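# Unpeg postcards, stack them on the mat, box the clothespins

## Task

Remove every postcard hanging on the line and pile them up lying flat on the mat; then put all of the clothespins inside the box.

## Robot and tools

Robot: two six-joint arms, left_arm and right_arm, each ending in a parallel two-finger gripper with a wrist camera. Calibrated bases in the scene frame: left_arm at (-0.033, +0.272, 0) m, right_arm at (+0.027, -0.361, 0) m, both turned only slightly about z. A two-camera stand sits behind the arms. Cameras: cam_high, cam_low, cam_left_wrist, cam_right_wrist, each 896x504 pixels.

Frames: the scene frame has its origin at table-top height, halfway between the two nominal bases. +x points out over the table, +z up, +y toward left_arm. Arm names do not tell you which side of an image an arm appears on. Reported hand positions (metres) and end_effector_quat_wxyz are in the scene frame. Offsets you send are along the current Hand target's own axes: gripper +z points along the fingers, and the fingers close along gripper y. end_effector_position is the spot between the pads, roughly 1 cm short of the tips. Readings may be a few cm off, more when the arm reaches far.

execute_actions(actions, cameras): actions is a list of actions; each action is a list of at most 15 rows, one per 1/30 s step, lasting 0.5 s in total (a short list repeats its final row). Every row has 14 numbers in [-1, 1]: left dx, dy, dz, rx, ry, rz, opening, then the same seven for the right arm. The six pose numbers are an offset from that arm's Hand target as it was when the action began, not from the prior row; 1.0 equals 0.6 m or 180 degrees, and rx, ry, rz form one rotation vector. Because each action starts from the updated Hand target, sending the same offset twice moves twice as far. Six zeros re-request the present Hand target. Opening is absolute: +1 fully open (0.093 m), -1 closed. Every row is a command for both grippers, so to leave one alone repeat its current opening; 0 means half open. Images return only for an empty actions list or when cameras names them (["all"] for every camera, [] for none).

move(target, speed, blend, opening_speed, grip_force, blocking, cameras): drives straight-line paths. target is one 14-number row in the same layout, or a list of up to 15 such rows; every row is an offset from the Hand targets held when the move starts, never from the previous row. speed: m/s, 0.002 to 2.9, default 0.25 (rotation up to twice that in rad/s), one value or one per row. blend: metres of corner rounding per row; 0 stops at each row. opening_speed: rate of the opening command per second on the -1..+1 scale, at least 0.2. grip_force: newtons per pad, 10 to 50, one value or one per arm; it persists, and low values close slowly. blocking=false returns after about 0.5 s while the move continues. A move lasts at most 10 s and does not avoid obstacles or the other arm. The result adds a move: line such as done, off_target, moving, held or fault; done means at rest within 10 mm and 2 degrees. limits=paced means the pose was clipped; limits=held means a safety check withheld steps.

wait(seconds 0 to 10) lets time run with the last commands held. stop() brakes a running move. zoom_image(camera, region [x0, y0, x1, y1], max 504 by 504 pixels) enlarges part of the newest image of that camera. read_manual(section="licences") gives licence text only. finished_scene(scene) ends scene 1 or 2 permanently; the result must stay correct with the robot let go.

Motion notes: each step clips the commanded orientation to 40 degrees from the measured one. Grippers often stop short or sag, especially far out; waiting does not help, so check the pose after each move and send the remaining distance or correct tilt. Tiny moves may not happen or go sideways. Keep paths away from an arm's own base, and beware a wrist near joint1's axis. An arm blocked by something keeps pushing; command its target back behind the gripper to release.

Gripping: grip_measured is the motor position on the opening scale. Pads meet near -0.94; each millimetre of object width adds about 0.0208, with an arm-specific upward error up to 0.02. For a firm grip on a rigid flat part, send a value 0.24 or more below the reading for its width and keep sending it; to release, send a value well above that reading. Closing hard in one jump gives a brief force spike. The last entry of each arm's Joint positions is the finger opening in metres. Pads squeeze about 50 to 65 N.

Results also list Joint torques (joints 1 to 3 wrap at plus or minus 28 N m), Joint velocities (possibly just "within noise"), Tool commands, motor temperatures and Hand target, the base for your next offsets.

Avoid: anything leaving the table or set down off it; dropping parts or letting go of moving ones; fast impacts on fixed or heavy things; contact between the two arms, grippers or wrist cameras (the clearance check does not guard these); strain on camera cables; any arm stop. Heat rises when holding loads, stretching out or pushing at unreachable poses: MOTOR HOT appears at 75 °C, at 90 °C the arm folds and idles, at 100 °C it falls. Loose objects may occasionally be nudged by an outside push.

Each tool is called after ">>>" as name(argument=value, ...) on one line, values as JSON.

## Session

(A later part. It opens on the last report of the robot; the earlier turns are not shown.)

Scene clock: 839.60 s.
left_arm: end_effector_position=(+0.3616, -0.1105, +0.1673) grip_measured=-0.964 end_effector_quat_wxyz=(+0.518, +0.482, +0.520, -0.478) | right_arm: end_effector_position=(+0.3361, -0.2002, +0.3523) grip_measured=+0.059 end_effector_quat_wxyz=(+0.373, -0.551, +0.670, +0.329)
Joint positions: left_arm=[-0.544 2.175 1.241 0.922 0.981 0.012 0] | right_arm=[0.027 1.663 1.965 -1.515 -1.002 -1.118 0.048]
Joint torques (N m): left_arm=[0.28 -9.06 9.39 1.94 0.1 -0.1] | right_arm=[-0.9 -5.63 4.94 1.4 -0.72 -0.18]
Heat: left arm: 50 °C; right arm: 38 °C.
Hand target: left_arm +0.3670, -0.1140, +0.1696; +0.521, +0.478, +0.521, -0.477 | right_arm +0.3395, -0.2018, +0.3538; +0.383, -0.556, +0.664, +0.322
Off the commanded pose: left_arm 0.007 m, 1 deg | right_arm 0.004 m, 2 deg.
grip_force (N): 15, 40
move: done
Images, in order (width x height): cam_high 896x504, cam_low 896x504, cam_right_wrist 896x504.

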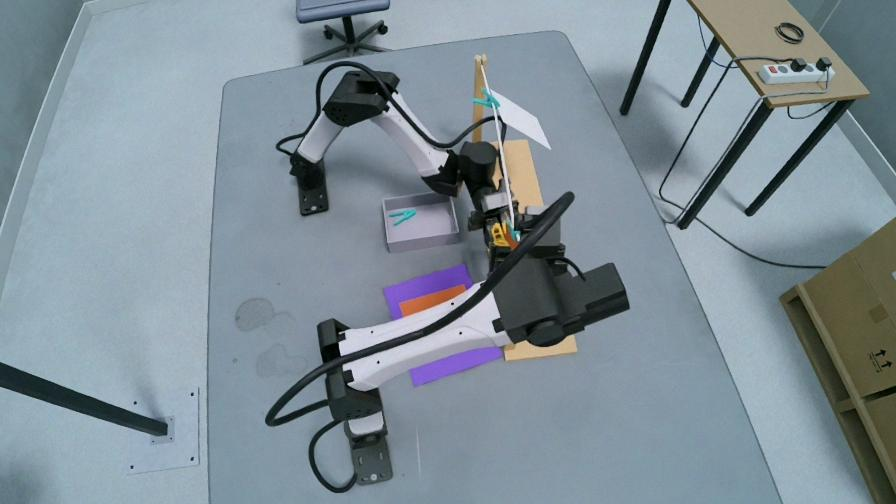

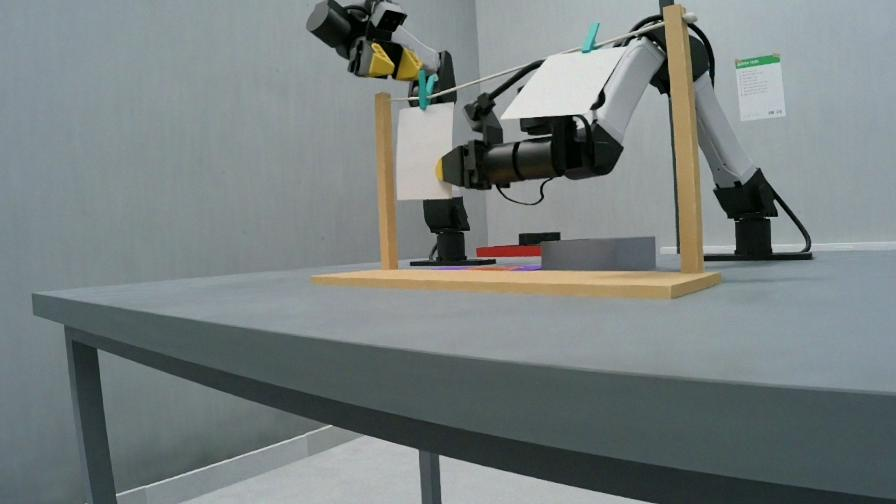

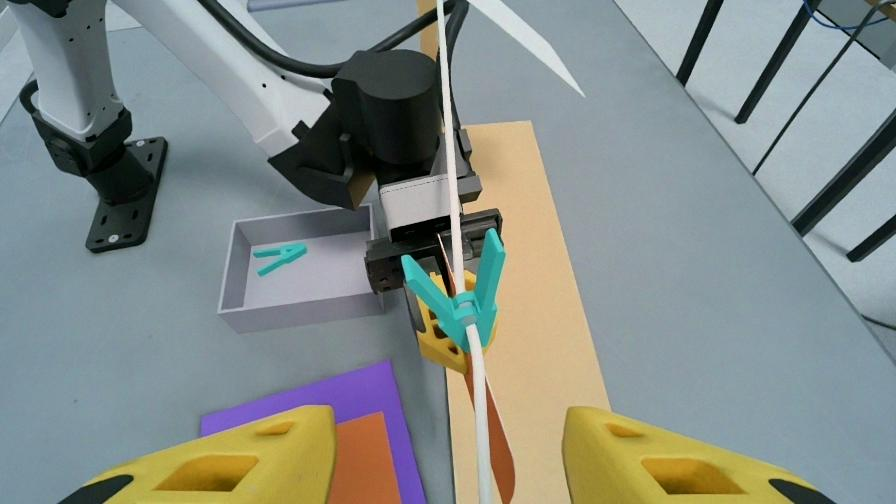

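>>> move(target=[0,0,0,0,0,0,-1,-0.0078,-0.0005,0.0645,0,0,0,0.06], speed=0.08, cameras=["cam_right_wrist","cam_low"])

>>> zoom_image(camera="cam_low", region=[340, 20, 500, 120])

Scene clock: 864.63 s.
left_arm: end_effector_position=(+0.3616, -0.1105, +0.1673) grip_measured=-0.964 end_effector_quat_wxyz=(+0.518, +0.482, +0.520, -0.478) | right_arm: end_effector_position=(+0.3494, -0.1670, +0.3334) grip_measured=+0.059 end_effector_quat_wxyz=(+0.372, -0.551, +0.670, +0.329)
Joint positions: left_arm=[-0.544 2.175 1.241 0.922 0.981 0.012 0] | right_arm=[0.134 1.644 1.841 -1.267 -0.956 -0.946 0.048]
Joint torques (N m): left_arm=[0.1 -8.96 9.63 2.04 0 -0.2] | right_arm=[0.12 -7.76 4.4 1.72 -0.59 0]
Heat: left arm: 51 °C; right arm: 40 °C.
Hand target: left_arm +0.3670, -0.1140, +0.1696; +0.521, +0.478, +0.521, -0.477 | right_arm +0.3460, -0.1664, +0.3386; +0.383, -0.557, +0.663, +0.322
Off the commanded pose: left_arm 0.007 m, 1 deg | right_arm 0.006 m, 2 deg.
grip_force (N): 15, 40
move: done
Images, in order (width x height): cam_low 896x504, cam_right_wrist 896x504.

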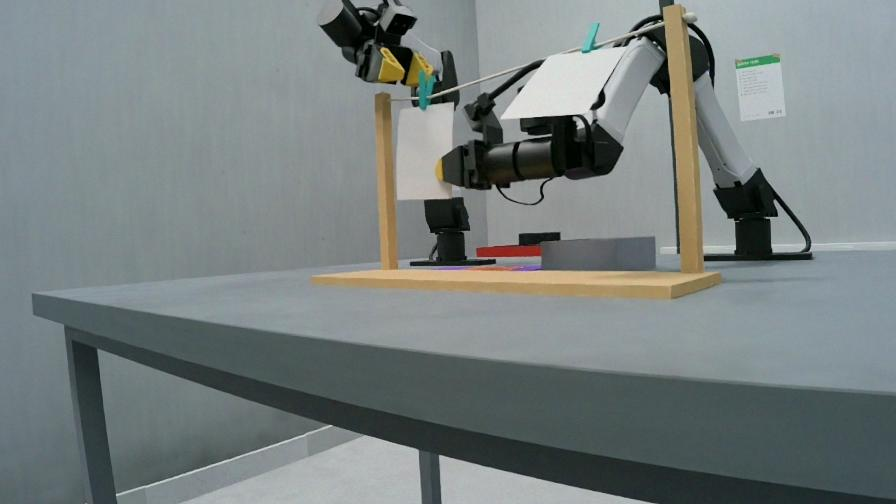

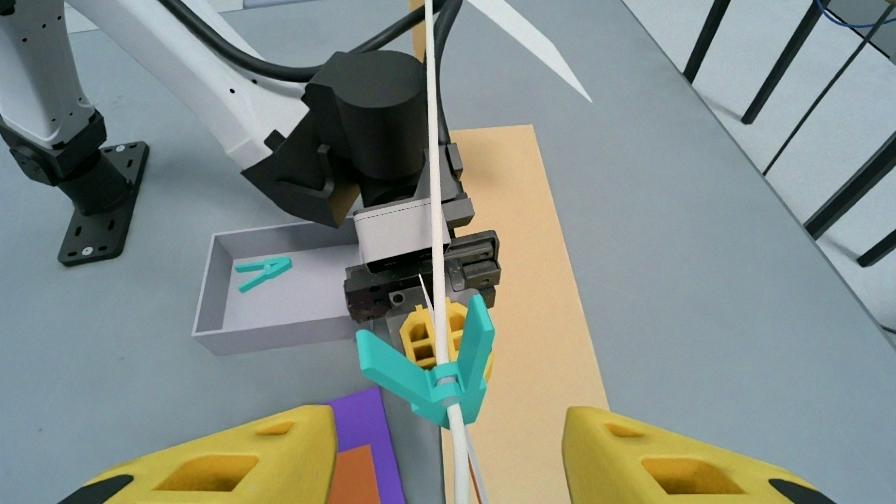

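Scaled by 3.150.

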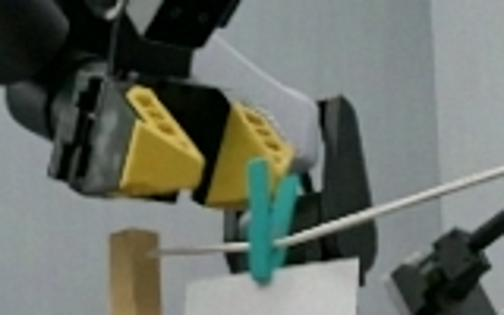

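>>> move(target=[0,0,0,0,0,0,-1,-0.0062,0.0093,0.046,0,0,0,0.06], speed=0.06, cameras=["cam_right_wrist","cam_low"])

>>> zoom_image(camera="cam_low", region=[340, 20, 500, 120])

Scene clock: 886.50 s.
left_arm: end_effector_position=(+0.3616, -0.1105, +0.1673) grip_measured=-0.964 end_effector_quat_wxyz=(+0.518, +0.482, +0.520, -0.478) | right_arm: end_effector_position=(+0.3482, -0.1405, +0.3223) grip_measured=+0.059 end_effector_quat_wxyz=(+0.371, -0.552, +0.671, +0.329)
Joint positions: left_arm=[-0.544 2.175 1.241 0.922 0.981 0.012 0] | right_arm=[0.22 1.614 1.747 -1.107 -0.91 -0.825 0.048]
Joint torques (N m): left_arm=[0.2 -9.29 9.32 2 0.06 -0.14] | right_arm=[0.13 -7.83 4.63 1.93 -0.53 0]
Heat: left arm: 51 °C; right arm: 42 °C.
Hand target: left_arm +0.3670, -0.1140, +0.1696; +0.521, +0.478, +0.521, -0.477 | right_arm +0.3449, -0.1402, +0.3281; +0.383, -0.556, +0.663, +0.322
Off the commanded pose: left_arm 0.007 m, 1 deg | right_arm 0.007 m, 2 deg.
grip_force (N): 15, 40
move: done
Images, in order (width x height): cam_low 896x504, cam_right_wrist 896x504.

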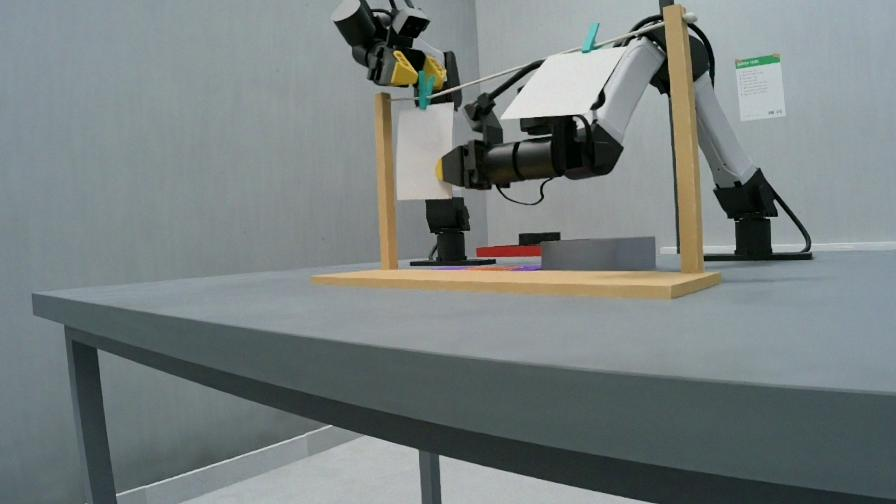

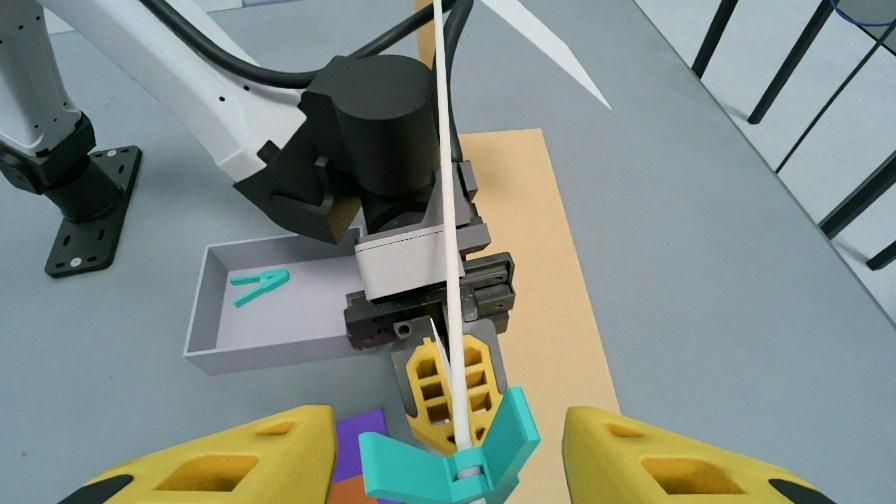

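Scaled by 3.150.

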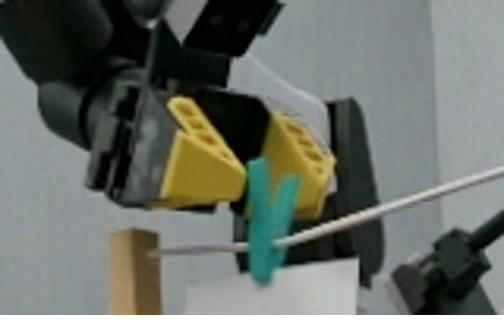

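>>> move(target=[0,0,0,0,0,0,-1,0,0,0,0,0,0,-1], opening_speed=1.0, cameras=["cam_right_wrist","cam_low"])

>>> zoom_image(camera="cam_low", region=[340, 20, 500, 120])

Scene clock: 895.70 s.
left_arm: end_effector_position=(+0.3616, -0.1105, +0.1672) grip_measured=-0.964 end_effector_quat_wxyz=(+0.517, +0.482, +0.521, -0.478) | right_arm: end_effector_position=(+0.3492, -0.1403, +0.3229) grip_measured=-0.713 end_effector_quat_wxyz=(+0.374, -0.552, +0.669, +0.327)
Joint positions: left_arm=[-0.544 2.175 1.241 0.921 0.981 0.012 0] | right_arm=[0.22 1.614 1.747 -1.1 -0.909 -0.824 0.011]
Joint torques (N m): left_arm=[0.05 -9.39 9.29 2 0.01 -0.08] | right_arm=[0.14 -7.84 4.6 1.87 -0.54 0.01]
Heat: left arm: 51 °C; right arm: 42 °C.
Hand target: left_arm +0.3670, -0.1140, +0.1696; +0.521, +0.478, +0.521, -0.477 | right_arm +0.3450, -0.1402, +0.3281; +0.383, -0.556, +0.663, +0.321
Off the commanded pose: left_arm 0.007 m, 1 deg | right_arm 0.007 m, 1 deg.
grip_force (N): 15, 40
move: done
Images, in order (width x height): cam_low 896x504, cam_right_wrist 896x504.

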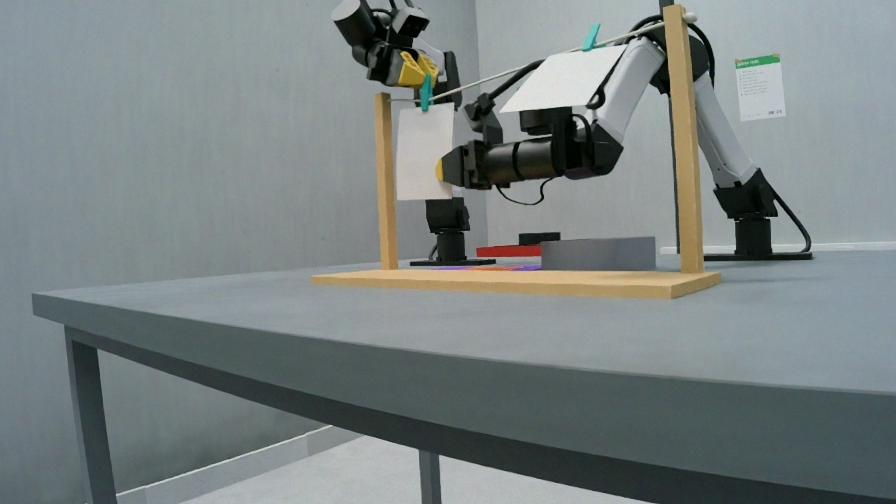

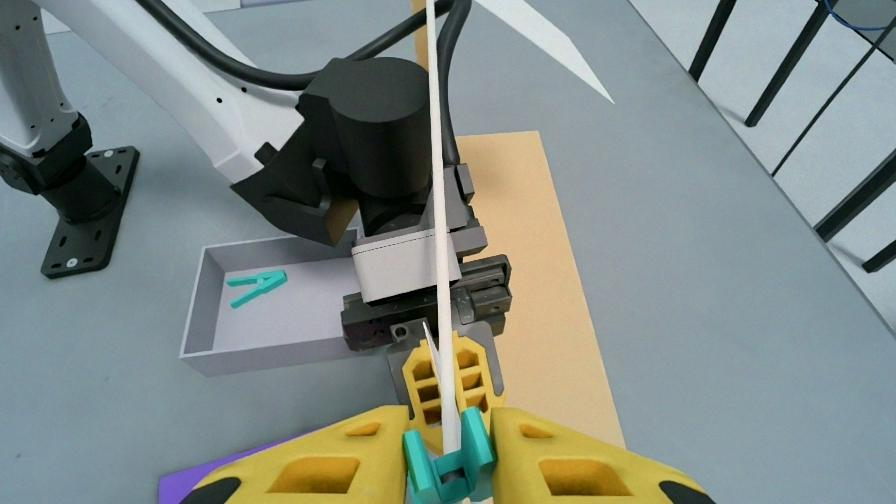

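Scaled by 3.150.

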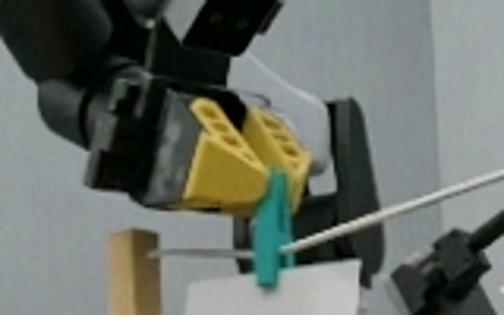

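>>> move(target=[0,0,0,0,0,0,-1,-0.0794,0,-0.0458,0,0,0,-1], speed=0.08, cameras=["cam_right_wrist","cam_low"])

>>> zoom_image(camera="cam_low", region=[340, 20, 500, 120])

Scene clock: 904.10 s.
left_arm: end_effector_position=(+0.3616, -0.1105, +0.1672) grip_measured=-0.964 end_effector_quat_wxyz=(+0.517, +0.482, +0.521, -0.478) | right_arm: end_effector_position=(+0.3447, -0.1418, +0.3780) grip_measured=-0.723 end_effector_quat_wxyz=(+0.377, -0.550, +0.670, +0.326)
Joint positions: left_arm=[-0.544 2.175 1.241 0.92 0.981 0.012 0] | right_arm=[0.22 1.705 2.092 -1.342 -0.907 -0.815 0.01]
Joint torques (N m): left_arm=[0.08 -9.25 9.14 2.03 0.07 -0.18] | right_arm=[0.14 -5.45 7.04 1.68 -0.56 -0.09]
Heat: left arm: 51 °C; right arm: 42 °C.
Hand target: left_arm +0.3670, -0.1140, +0.1696; +0.521, +0.478, +0.521, -0.477 | right_arm +0.3450, -0.1402, +0.3831; +0.383, -0.556, +0.664, +0.322
Off the commanded pose: left_arm 0.007 m, 1 deg | right_arm 0.005 m, 1 deg.
grip_force (N): 15, 40
move: done
Images, in order (width x height): cam_low 896x504, cam_right_wrist 896x504.

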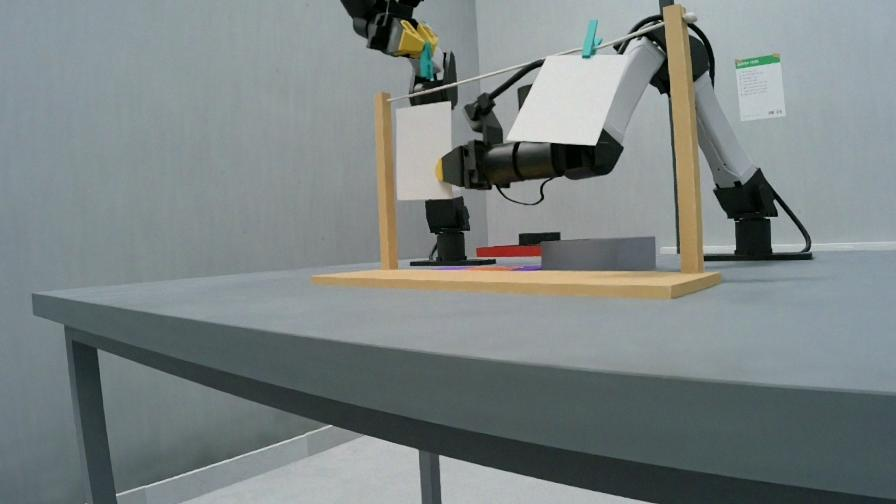

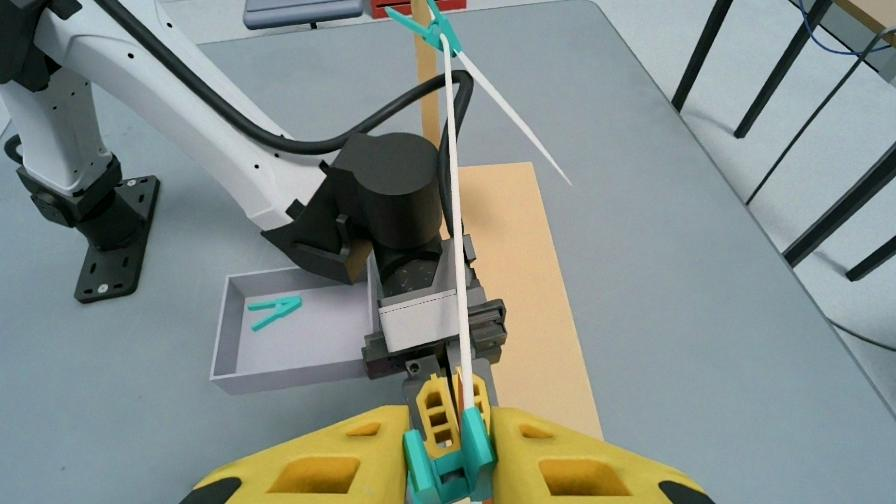

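Scaled by 3.150.

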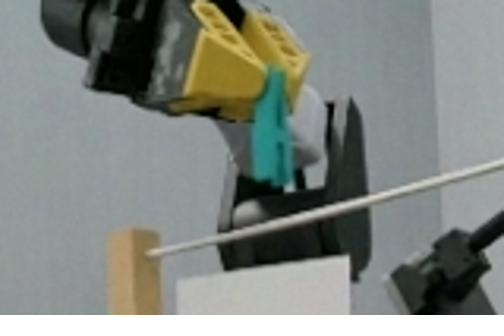

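>>> move(target=[[0,0,0,0,0,0,-1,0.0247,0.1163,-0.1658,0,0,0,-1]], speed=0.2)

>>> move(target=[[0,-0.159,-0.0373,0,0,0,-1,0,0,0,0,0,0,-1]], speed=0.12, cameras=["cam_high","cam_left_wrist","cam_low"])

Scene clock: 995.53 s.
left_arm: end_effector_position=(+0.3616, -0.1105, +0.1672) grip_measured=-0.964 end_effector_quat_wxyz=(+0.517, +0.482, +0.521, -0.478) | right_arm: end_effector_position=(+0.2600, -0.2202, +0.4203) grip_measured=-0.724 end_effector_quat_wxyz=(+0.440, -0.519, +0.673, +0.289)
Joint positions: left_arm=[-0.544 2.175 1.241 0.92 0.981 0.012 0] | right_arm=[-0.043 1.386 1.966 -1.581 -1.014 -1 0.01]
Joint torques (N m): left_arm=[-0.05 -9.24 9.57 1.99 0.11 -0.15] | right_arm=[-0.91 -2.4 3.4 1.55 -0.91 -0.15]
Heat: left arm: 53 °C; right arm: 41 °C.
Hand target: left_arm +0.3670, -0.1140, +0.1696; +0.521, +0.478, +0.521, -0.477 | right_arm +0.2600, -0.2201, +0.4199; +0.383, -0.556, +0.664, +0.322
Off the commanded pose: left_arm 0.007 m, 1 deg | right_arm 0.000 m, 9 deg.
joint sent to its limit (right arm) — joint 4 (wrist pitch), lower limit. The joint targets are off in orientation, not in position.
grip_force (N): 15, 40
move: off_target (right_arm)

Scene clock: 997.00 s.
left_arm: end_effector_position=(+0.2713, -0.1011, +0.1561) grip_measured=-0.964 end_effector_quat_wxyz=(+0.507, +0.482, +0.530, -0.480) | right_arm: end_effector_position=(+0.2599, -0.2202, +0.4204) grip_measured=-0.724 end_effector_quat_wxyz=(+0.441, -0.519, +0.673, +0.289)
Joint positions: left_arm=[-0.645 1.965 0.849 1.075 0.882 0.011 0] | right_arm=[-0.043 1.386 1.966 -1.581 -1.015 -1.001 0.01]
Joint torques (N m): left_arm=[-0.17 -10.48 5.75 2.26 0.03 -0.17] | right_arm=[-0.9 -2.4 3.38 1.55 -0.91 -0.16]
Heat: left arm: 53 °C; right arm: 41 °C.
Hand target: left_arm +0.2701, -0.1000, +0.1697; +0.521, +0.478, +0.521, -0.477 | right_arm +0.2601, -0.2201, +0.4199; +0.383, -0.556, +0.664, +0.322
Off the commanded pose: left_arm 0.014 m, 2 deg | right_arm 0.000 m, 9 deg.
joint sent to its limit (right arm) — joint 4 (wrist pitch), lower limit. The joint targets are off in orientation, not in position.
grip_force (N): 15, 40
move: off_target (left_arm, right_arm)
Images, in order (width x height): cam_high 896x504, cam_low 896x504, cam_left_wrist 896x504.

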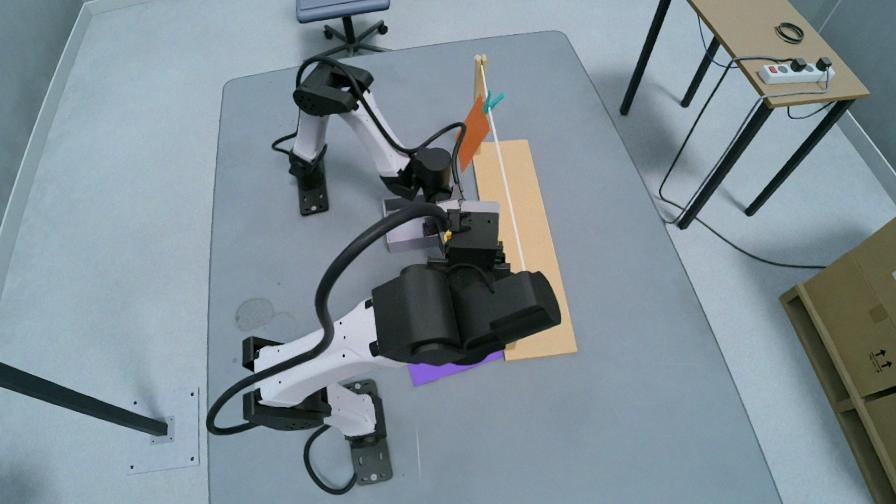

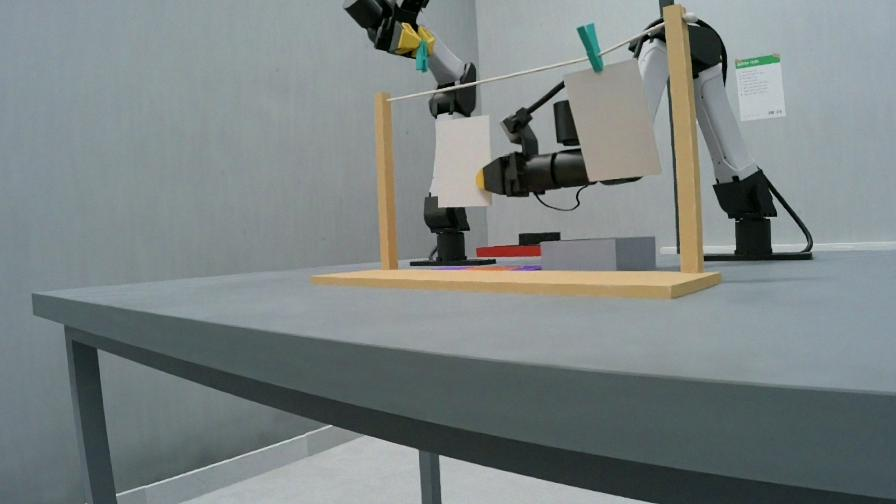

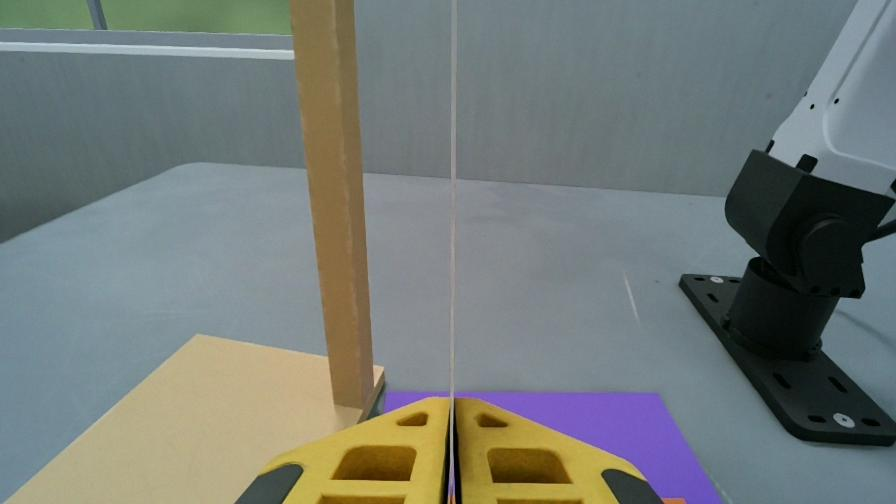

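>>> zoom_image(camera="cam_high", region=[360, 40, 560, 240])

>>> zoom_image(camera="cam_low", region=[480, 20, 720, 220])

Scaled by 2.520.

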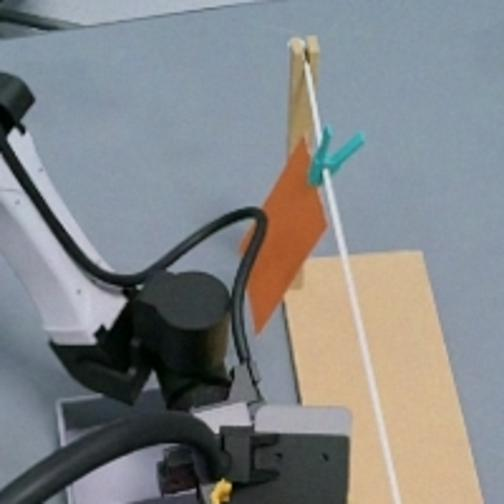

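Scaled by 2.100.

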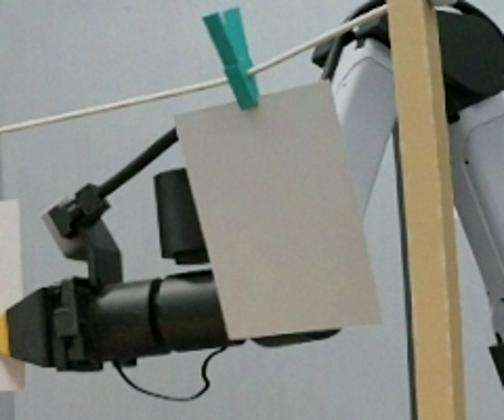

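>>> wait(seconds=0.5, cameras=["cam_high","cam_low"])

>>> zoom_image(camera="cam_high", region=[360, 40, 560, 240])

>>> zoom_image(camera="cam_low", region=[480, 20, 720, 220])

Scene clock: 1014.43 s.
left_arm: end_effector_position=(+0.2714, -0.1011, +0.1562) grip_measured=-0.964 end_effector_quat_wxyz=(+0.507, +0.481, +0.530, -0.479) | right_arm: end_effector_position=(+0.2599, -0.2202, +0.4204) grip_measured=-0.724 end_effector_quat_wxyz=(+0.441, -0.519, +0.673, +0.289)
Joint positions: left_arm=[-0.645 1.965 0.849 1.075 0.881 0.011 0] | right_arm=[-0.043 1.386 1.966 -1.581 -1.015 -1.001 0.01]
Joint torques (N m): left_arm=[0.1 -10.4 5.86 2.24 0.06 -0.09] | right_arm=[-0.9 -2.4 3.4 1.55 -0.91 -0.16]
Motor temperatures (°C): left_arm=[31 53 51 49 29 29 31] | right_arm=[31 39 38 36 31 29 31]
Heat: left arm: 53 °C; right arm: 39 °C.
Hand target: left_arm +0.2700, -0.1000, +0.1697; +0.521, +0.478, +0.521, -0.477 | right_arm +0.2601, -0.2201, +0.4199; +0.383, -0.556, +0.664, +0.322
Tool commands: left_gripper/opening=-1.0 right_gripper/opening=-1.0
Off the commanded pose: left_arm 0.013 m, 2 deg | right_arm 0.000 m, 9 deg.
grip_force (N): 15, 40
wait: 0.50 s; at rest from the start
Images, in order (width x height): cam_high 896x504, cam_low 896x504.

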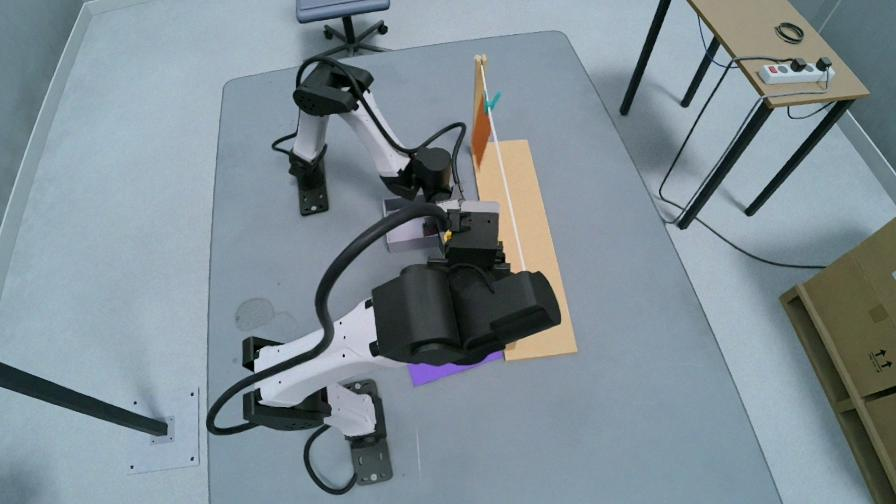

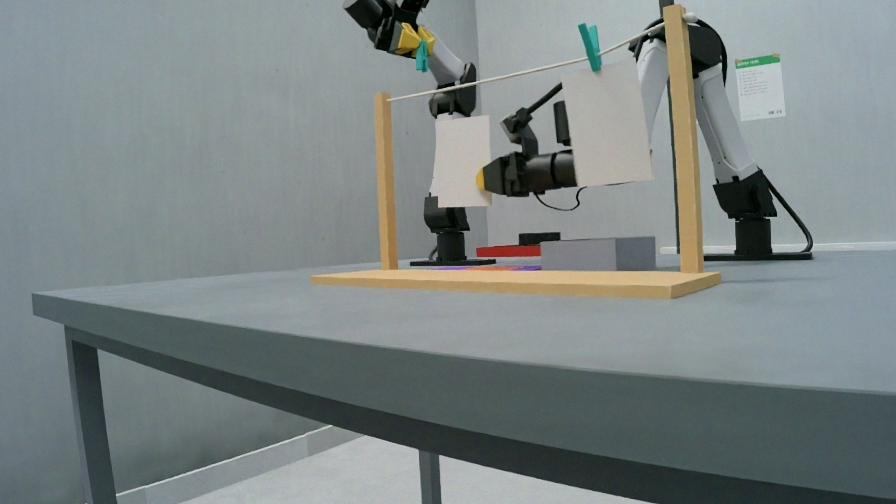

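Scaled by 2.520.

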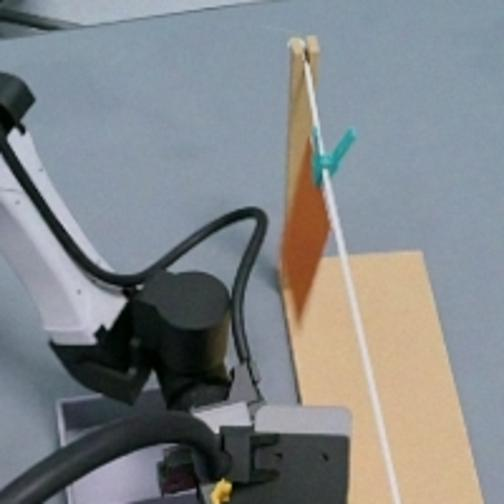

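Scaled by 2.100.

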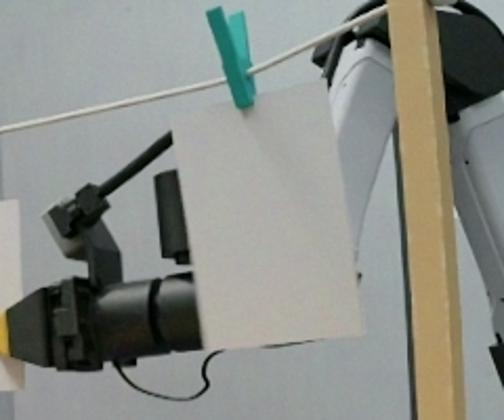

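>>> move(target=[[-0.0838,-0.0982,-0.0253,-0.0567,0.061,-0.2443,-1,0,0,0,0,0,0,-1],[0.0328,-0.1718,0.0335,-0.1133,0.1219,-0.4886,-1,0,0,0,0,0,0,-1]], speed=0.15, blend=[0.02,0], cameras=["cam_high","cam_low","cam_left_wrist"])

Scene clock: 1031.47 s.
left_arm: end_effector_position=(+0.1656, -0.1228, +0.1427) grip_measured=-0.967 end_effector_quat_wxyz=(+0.016, -0.025, +0.855, -0.518) | right_arm: end_effector_position=(+0.2599, -0.2202, +0.4204) grip_measured=-0.724 end_effector_quat_wxyz=(+0.441, -0.519, +0.673, +0.289)
Joint positions: left_arm=[-0.945 1.589 0.865 0.159 0.522 -1.263 0] | right_arm=[-0.043 1.386 1.966 -1.581 -1.015 -1.001 0.01]
Joint torques (N m): left_arm=[-0.1 -5.56 10.73 2.06 0.19 -0.18] | right_arm=[-0.9 -2.4 3.4 1.55 -0.91 -0.16]
Heat: left arm: 53 °C; right arm: 38 °C.
Hand target: left_arm +0.1690, -0.1289, +0.1497; +0.018, -0.029, +0.853, -0.521 | right_arm +0.2601, -0.2201, +0.4199; +0.383, -0.556, +0.664, +0.322
Off the commanded pose: left_arm 0.010 m, 1 deg | right_arm 0.000 m, 9 deg.
joint sent to its limit (right arm) — joint 4 (wrist pitch), lower limit. The joint targets are off in orientation, not in position.
grip_force (N): 15, 40
move: off_target (right_arm)
Images, in order (width x height): cam_high 896x504, cam_low 896x504, cam_left_wrist 896x504.

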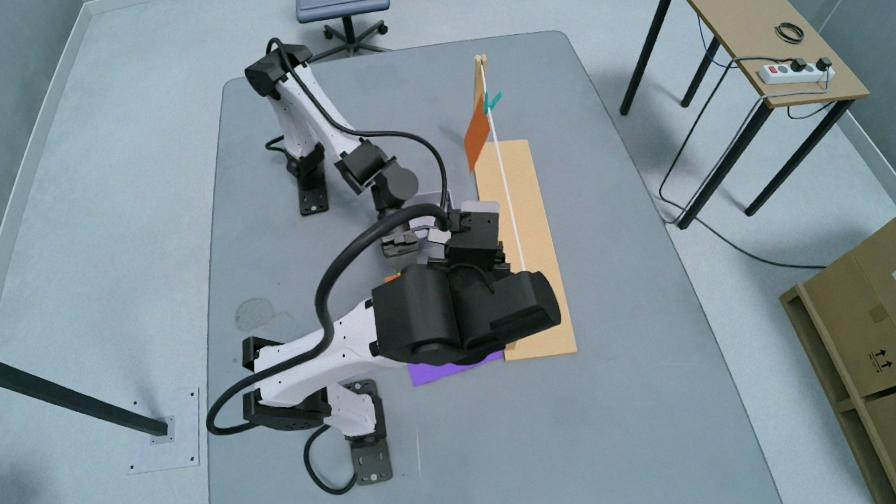

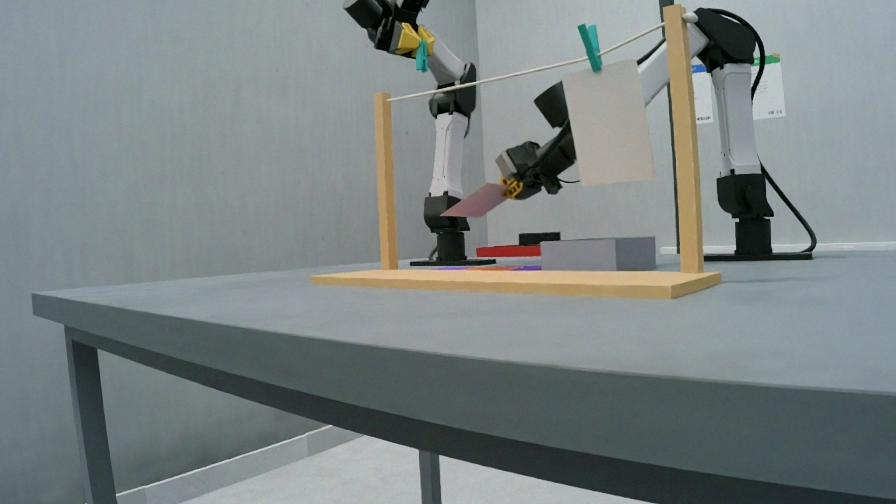

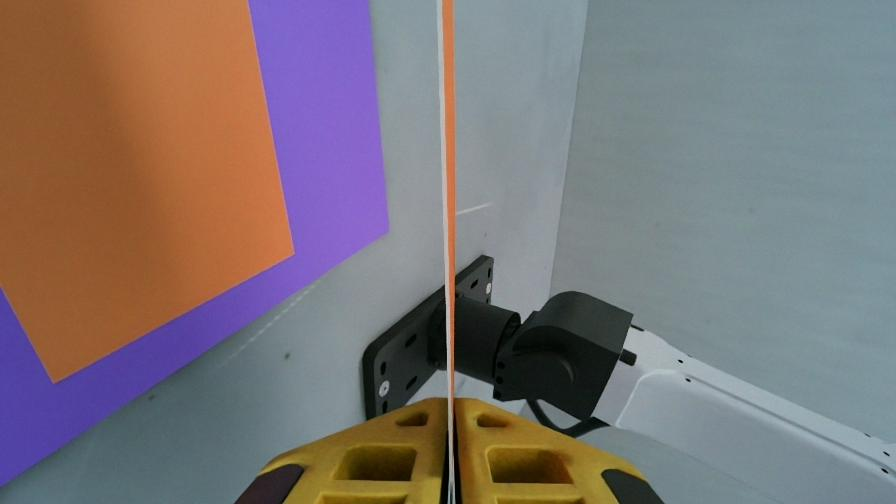

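>>> move(target=[-0.0145,0.0967,0.0598,0,0,0,-1,0,0,0,0,0,0,-1], speed=0.08, cameras=["cam_low","cam_left_wrist"])

>>> zoom_image(camera="cam_low", region=[400, 150, 640, 290])

Scene clock: 1059.93 s.
left_arm: end_effector_position=(+0.1764, -0.1352, +0.0846) grip_measured=-0.967 end_effector_quat_wxyz=(+0.019, -0.024, +0.853, -0.521) | right_arm: end_effector_position=(+0.2599, -0.2202, +0.4204) grip_measured=-0.724 end_effector_quat_wxyz=(+0.441, -0.519, +0.673, +0.289)
Joint positions: left_arm=[-0.943 1.791 0.807 0.429 0.522 -1.264 0] | right_arm=[-0.043 1.386 1.966 -1.581 -1.015 -1.001 0.01]
Joint torques (N m): left_arm=[0.81 -6.74 6.45 2.33 0.27 -0.02] | right_arm=[-0.9 -2.4 3.38 1.56 -0.91 -0.16]
Heat: left arm: 53 °C; right arm: 38 °C.
Hand target: left_arm +0.1782, -0.1338, +0.0818; +0.018, -0.029, +0.853, -0.522 | right_arm +0.2601, -0.2201, +0.4199; +0.383, -0.556, +0.664, +0.322
Off the commanded pose: left_arm 0.004 m, 1 deg | right_arm 0.000 m, 9 deg.
joint sent to its limit (right arm) — joint 4 (wrist pitch), lower limit. The joint targets are off in orientation, not in position.
grip_force (N): 15, 40
move: off_target (right_arm)
Images, in order (width x height): cam_low 896x504, cam_left_wrist 896x504.

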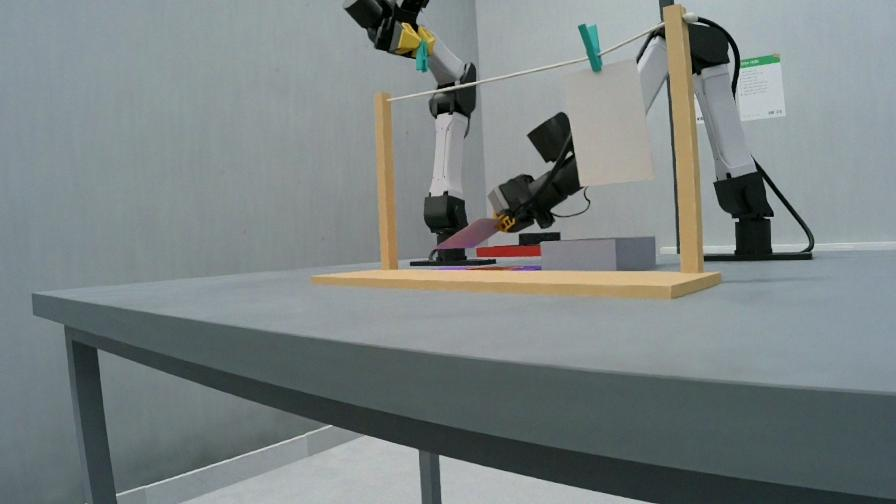

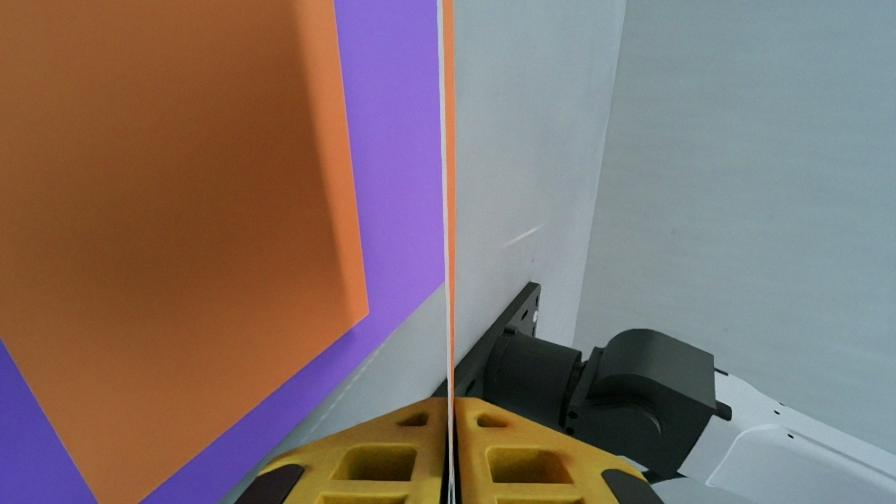

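Scaled by 2.100.

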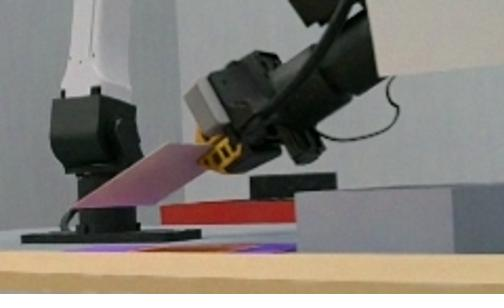

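>>> move(target=[-0.0102,0.0465,0.0227,0,0,0,-1,0,0,0,0,0,0,-1], speed=0.06, cameras=["cam_low","cam_left_wrist"])

>>> zoom_image(camera="cam_low", region=[400, 150, 640, 290])

Scene clock: 1074.20 s.
left_arm: end_effector_position=(+0.1834, -0.1345, +0.0537) grip_measured=-0.967 end_effector_quat_wxyz=(+0.018, -0.030, +0.853, -0.521) | right_arm: end_effector_position=(+0.2599, -0.2202, +0.4204) grip_measured=-0.724 end_effector_quat_wxyz=(+0.441, -0.519, +0.673, +0.289)
Joint positions: left_arm=[-0.926 1.899 0.784 0.555 0.532 -1.264 0] | right_arm=[-0.043 1.386 1.966 -1.581 -1.015 -1.001 0.01]
Joint torques (N m): left_arm=[0.62 -6.84 5.6 2.28 0.34 0.07] | right_arm=[-0.91 -2.4 3.4 1.55 -0.91 -0.16]
Motor temperatures (°C): left_arm=[31 48 53 50 29 29 31] | right_arm=[31 38 35 36 32 29 31]
Heat: left arm: 53 °C; right arm: 38 °C.
Hand target: left_arm +0.1841, -0.1328, +0.0507; +0.018, -0.029, +0.853, -0.522 | right_arm +0.2601, -0.2201, +0.4199; +0.383, -0.556, +0.664, +0.322
Off the commanded pose: left_arm 0.003 m, 0 deg | right_arm 0.000 m, 9 deg.
joint sent to its limit (right arm) — joint 4 (wrist pitch), lower limit. The joint targets are off in orientation, not in position.
grip_force (N): 15, 40
move: off_target (right_arm)
Images, in order (width x height): cam_low 896x504, cam_left_wrist 896x504.

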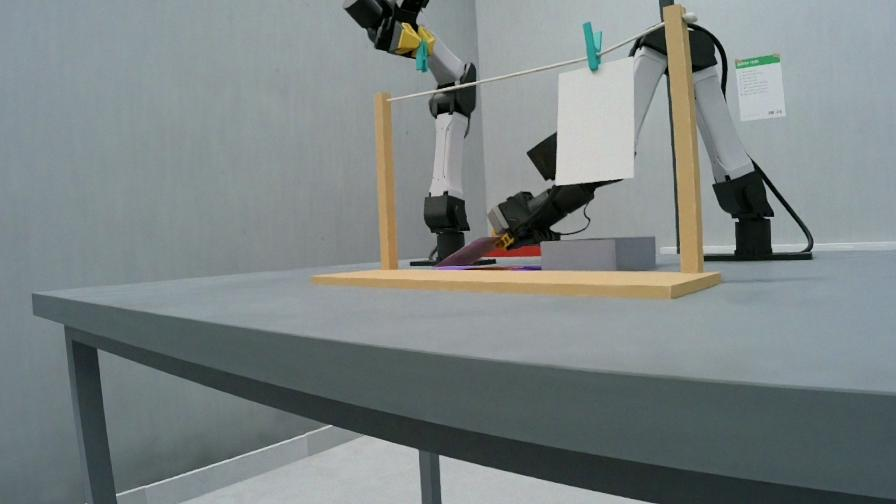

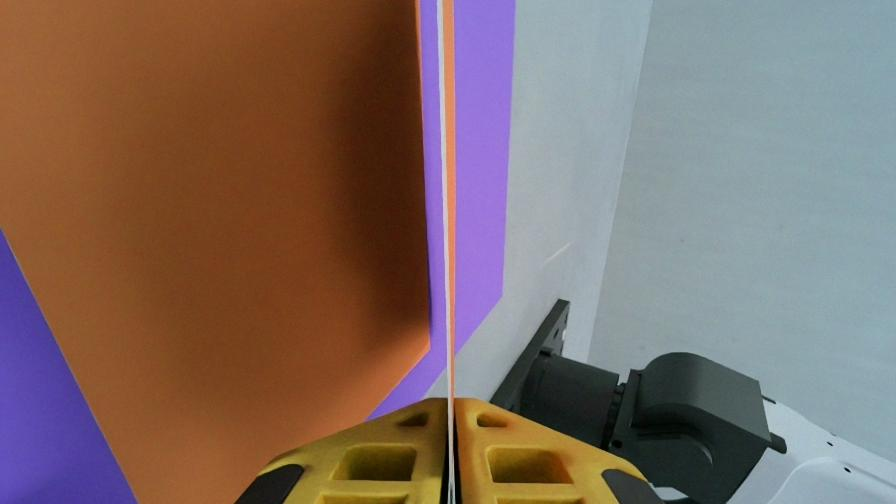

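Scaled by 2.100.

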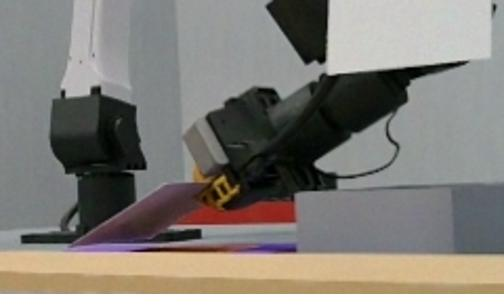

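>>> move(target=[0,0,0,0,0,0,-0.35,0,0,0,0,0,0,-1], opening_speed=0.25, cameras=["cam_low","cam_left_wrist"])

>>> zoom_image(camera="cam_low", region=[400, 150, 640, 290])

Scene clock: 1088.07 s.
left_arm: end_effector_position=(+0.1835, -0.1346, +0.0539) grip_measured=-0.352 end_effector_quat_wxyz=(+0.018, -0.029, +0.853, -0.521) | right_arm: end_effector_position=(+0.2599, -0.2202, +0.4204) grip_measured=-0.724 end_effector_quat_wxyz=(+0.441, -0.519, +0.673, +0.289)
Joint positions: left_arm=[-0.926 1.899 0.784 0.557 0.532 -1.264 0.028] | right_arm=[-0.043 1.386 1.966 -1.581 -1.015 -1.001 0.01]
Joint torques (N m): left_arm=[0.77 -7.05 5.59 2.32 0.34 0.11] | right_arm=[-0.9 -2.41 3.4 1.55 -0.91 -0.16]
Heat: left arm: 53 °C; right arm: 37 °C.
Hand target: left_arm +0.1842, -0.1328, +0.0507; +0.018, -0.029, +0.853, -0.521 | right_arm +0.2601, -0.2201, +0.4199; +0.383, -0.556, +0.664, +0.322
Off the commanded pose: left_arm 0.004 m, 0 deg | right_arm 0.000 m, 9 deg.
joint sent to its limit (right arm) — joint 4 (wrist pitch), lower limit. The joint targets are off in orientation, not in position.
grip_force (N): 15, 40
move: off_target (right_arm)
Images, in order (width x height): cam_low 896x504, cam_left_wrist 896x504.

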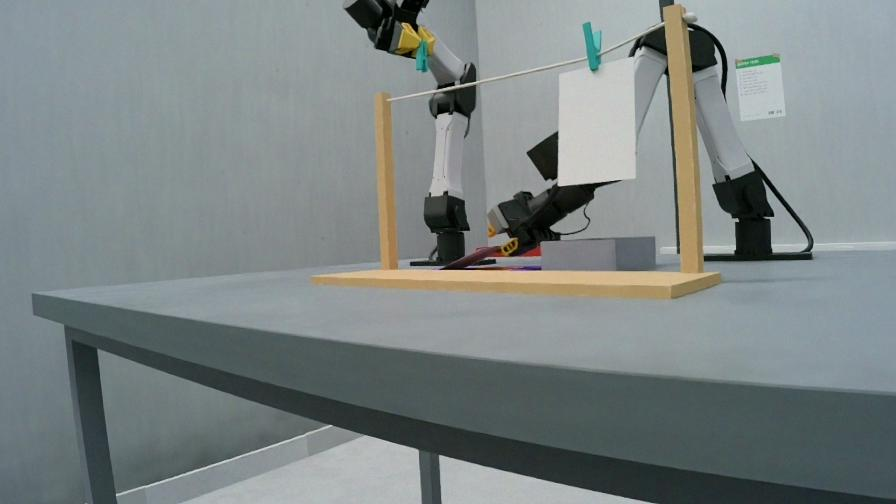

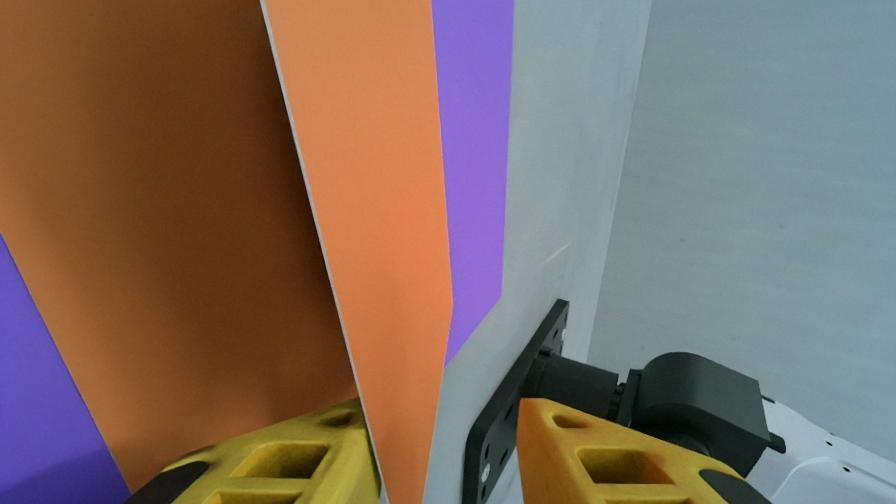

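Scaled by 2.100.

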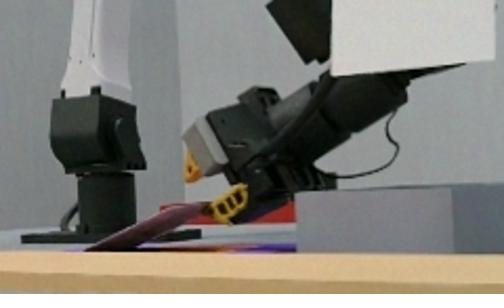

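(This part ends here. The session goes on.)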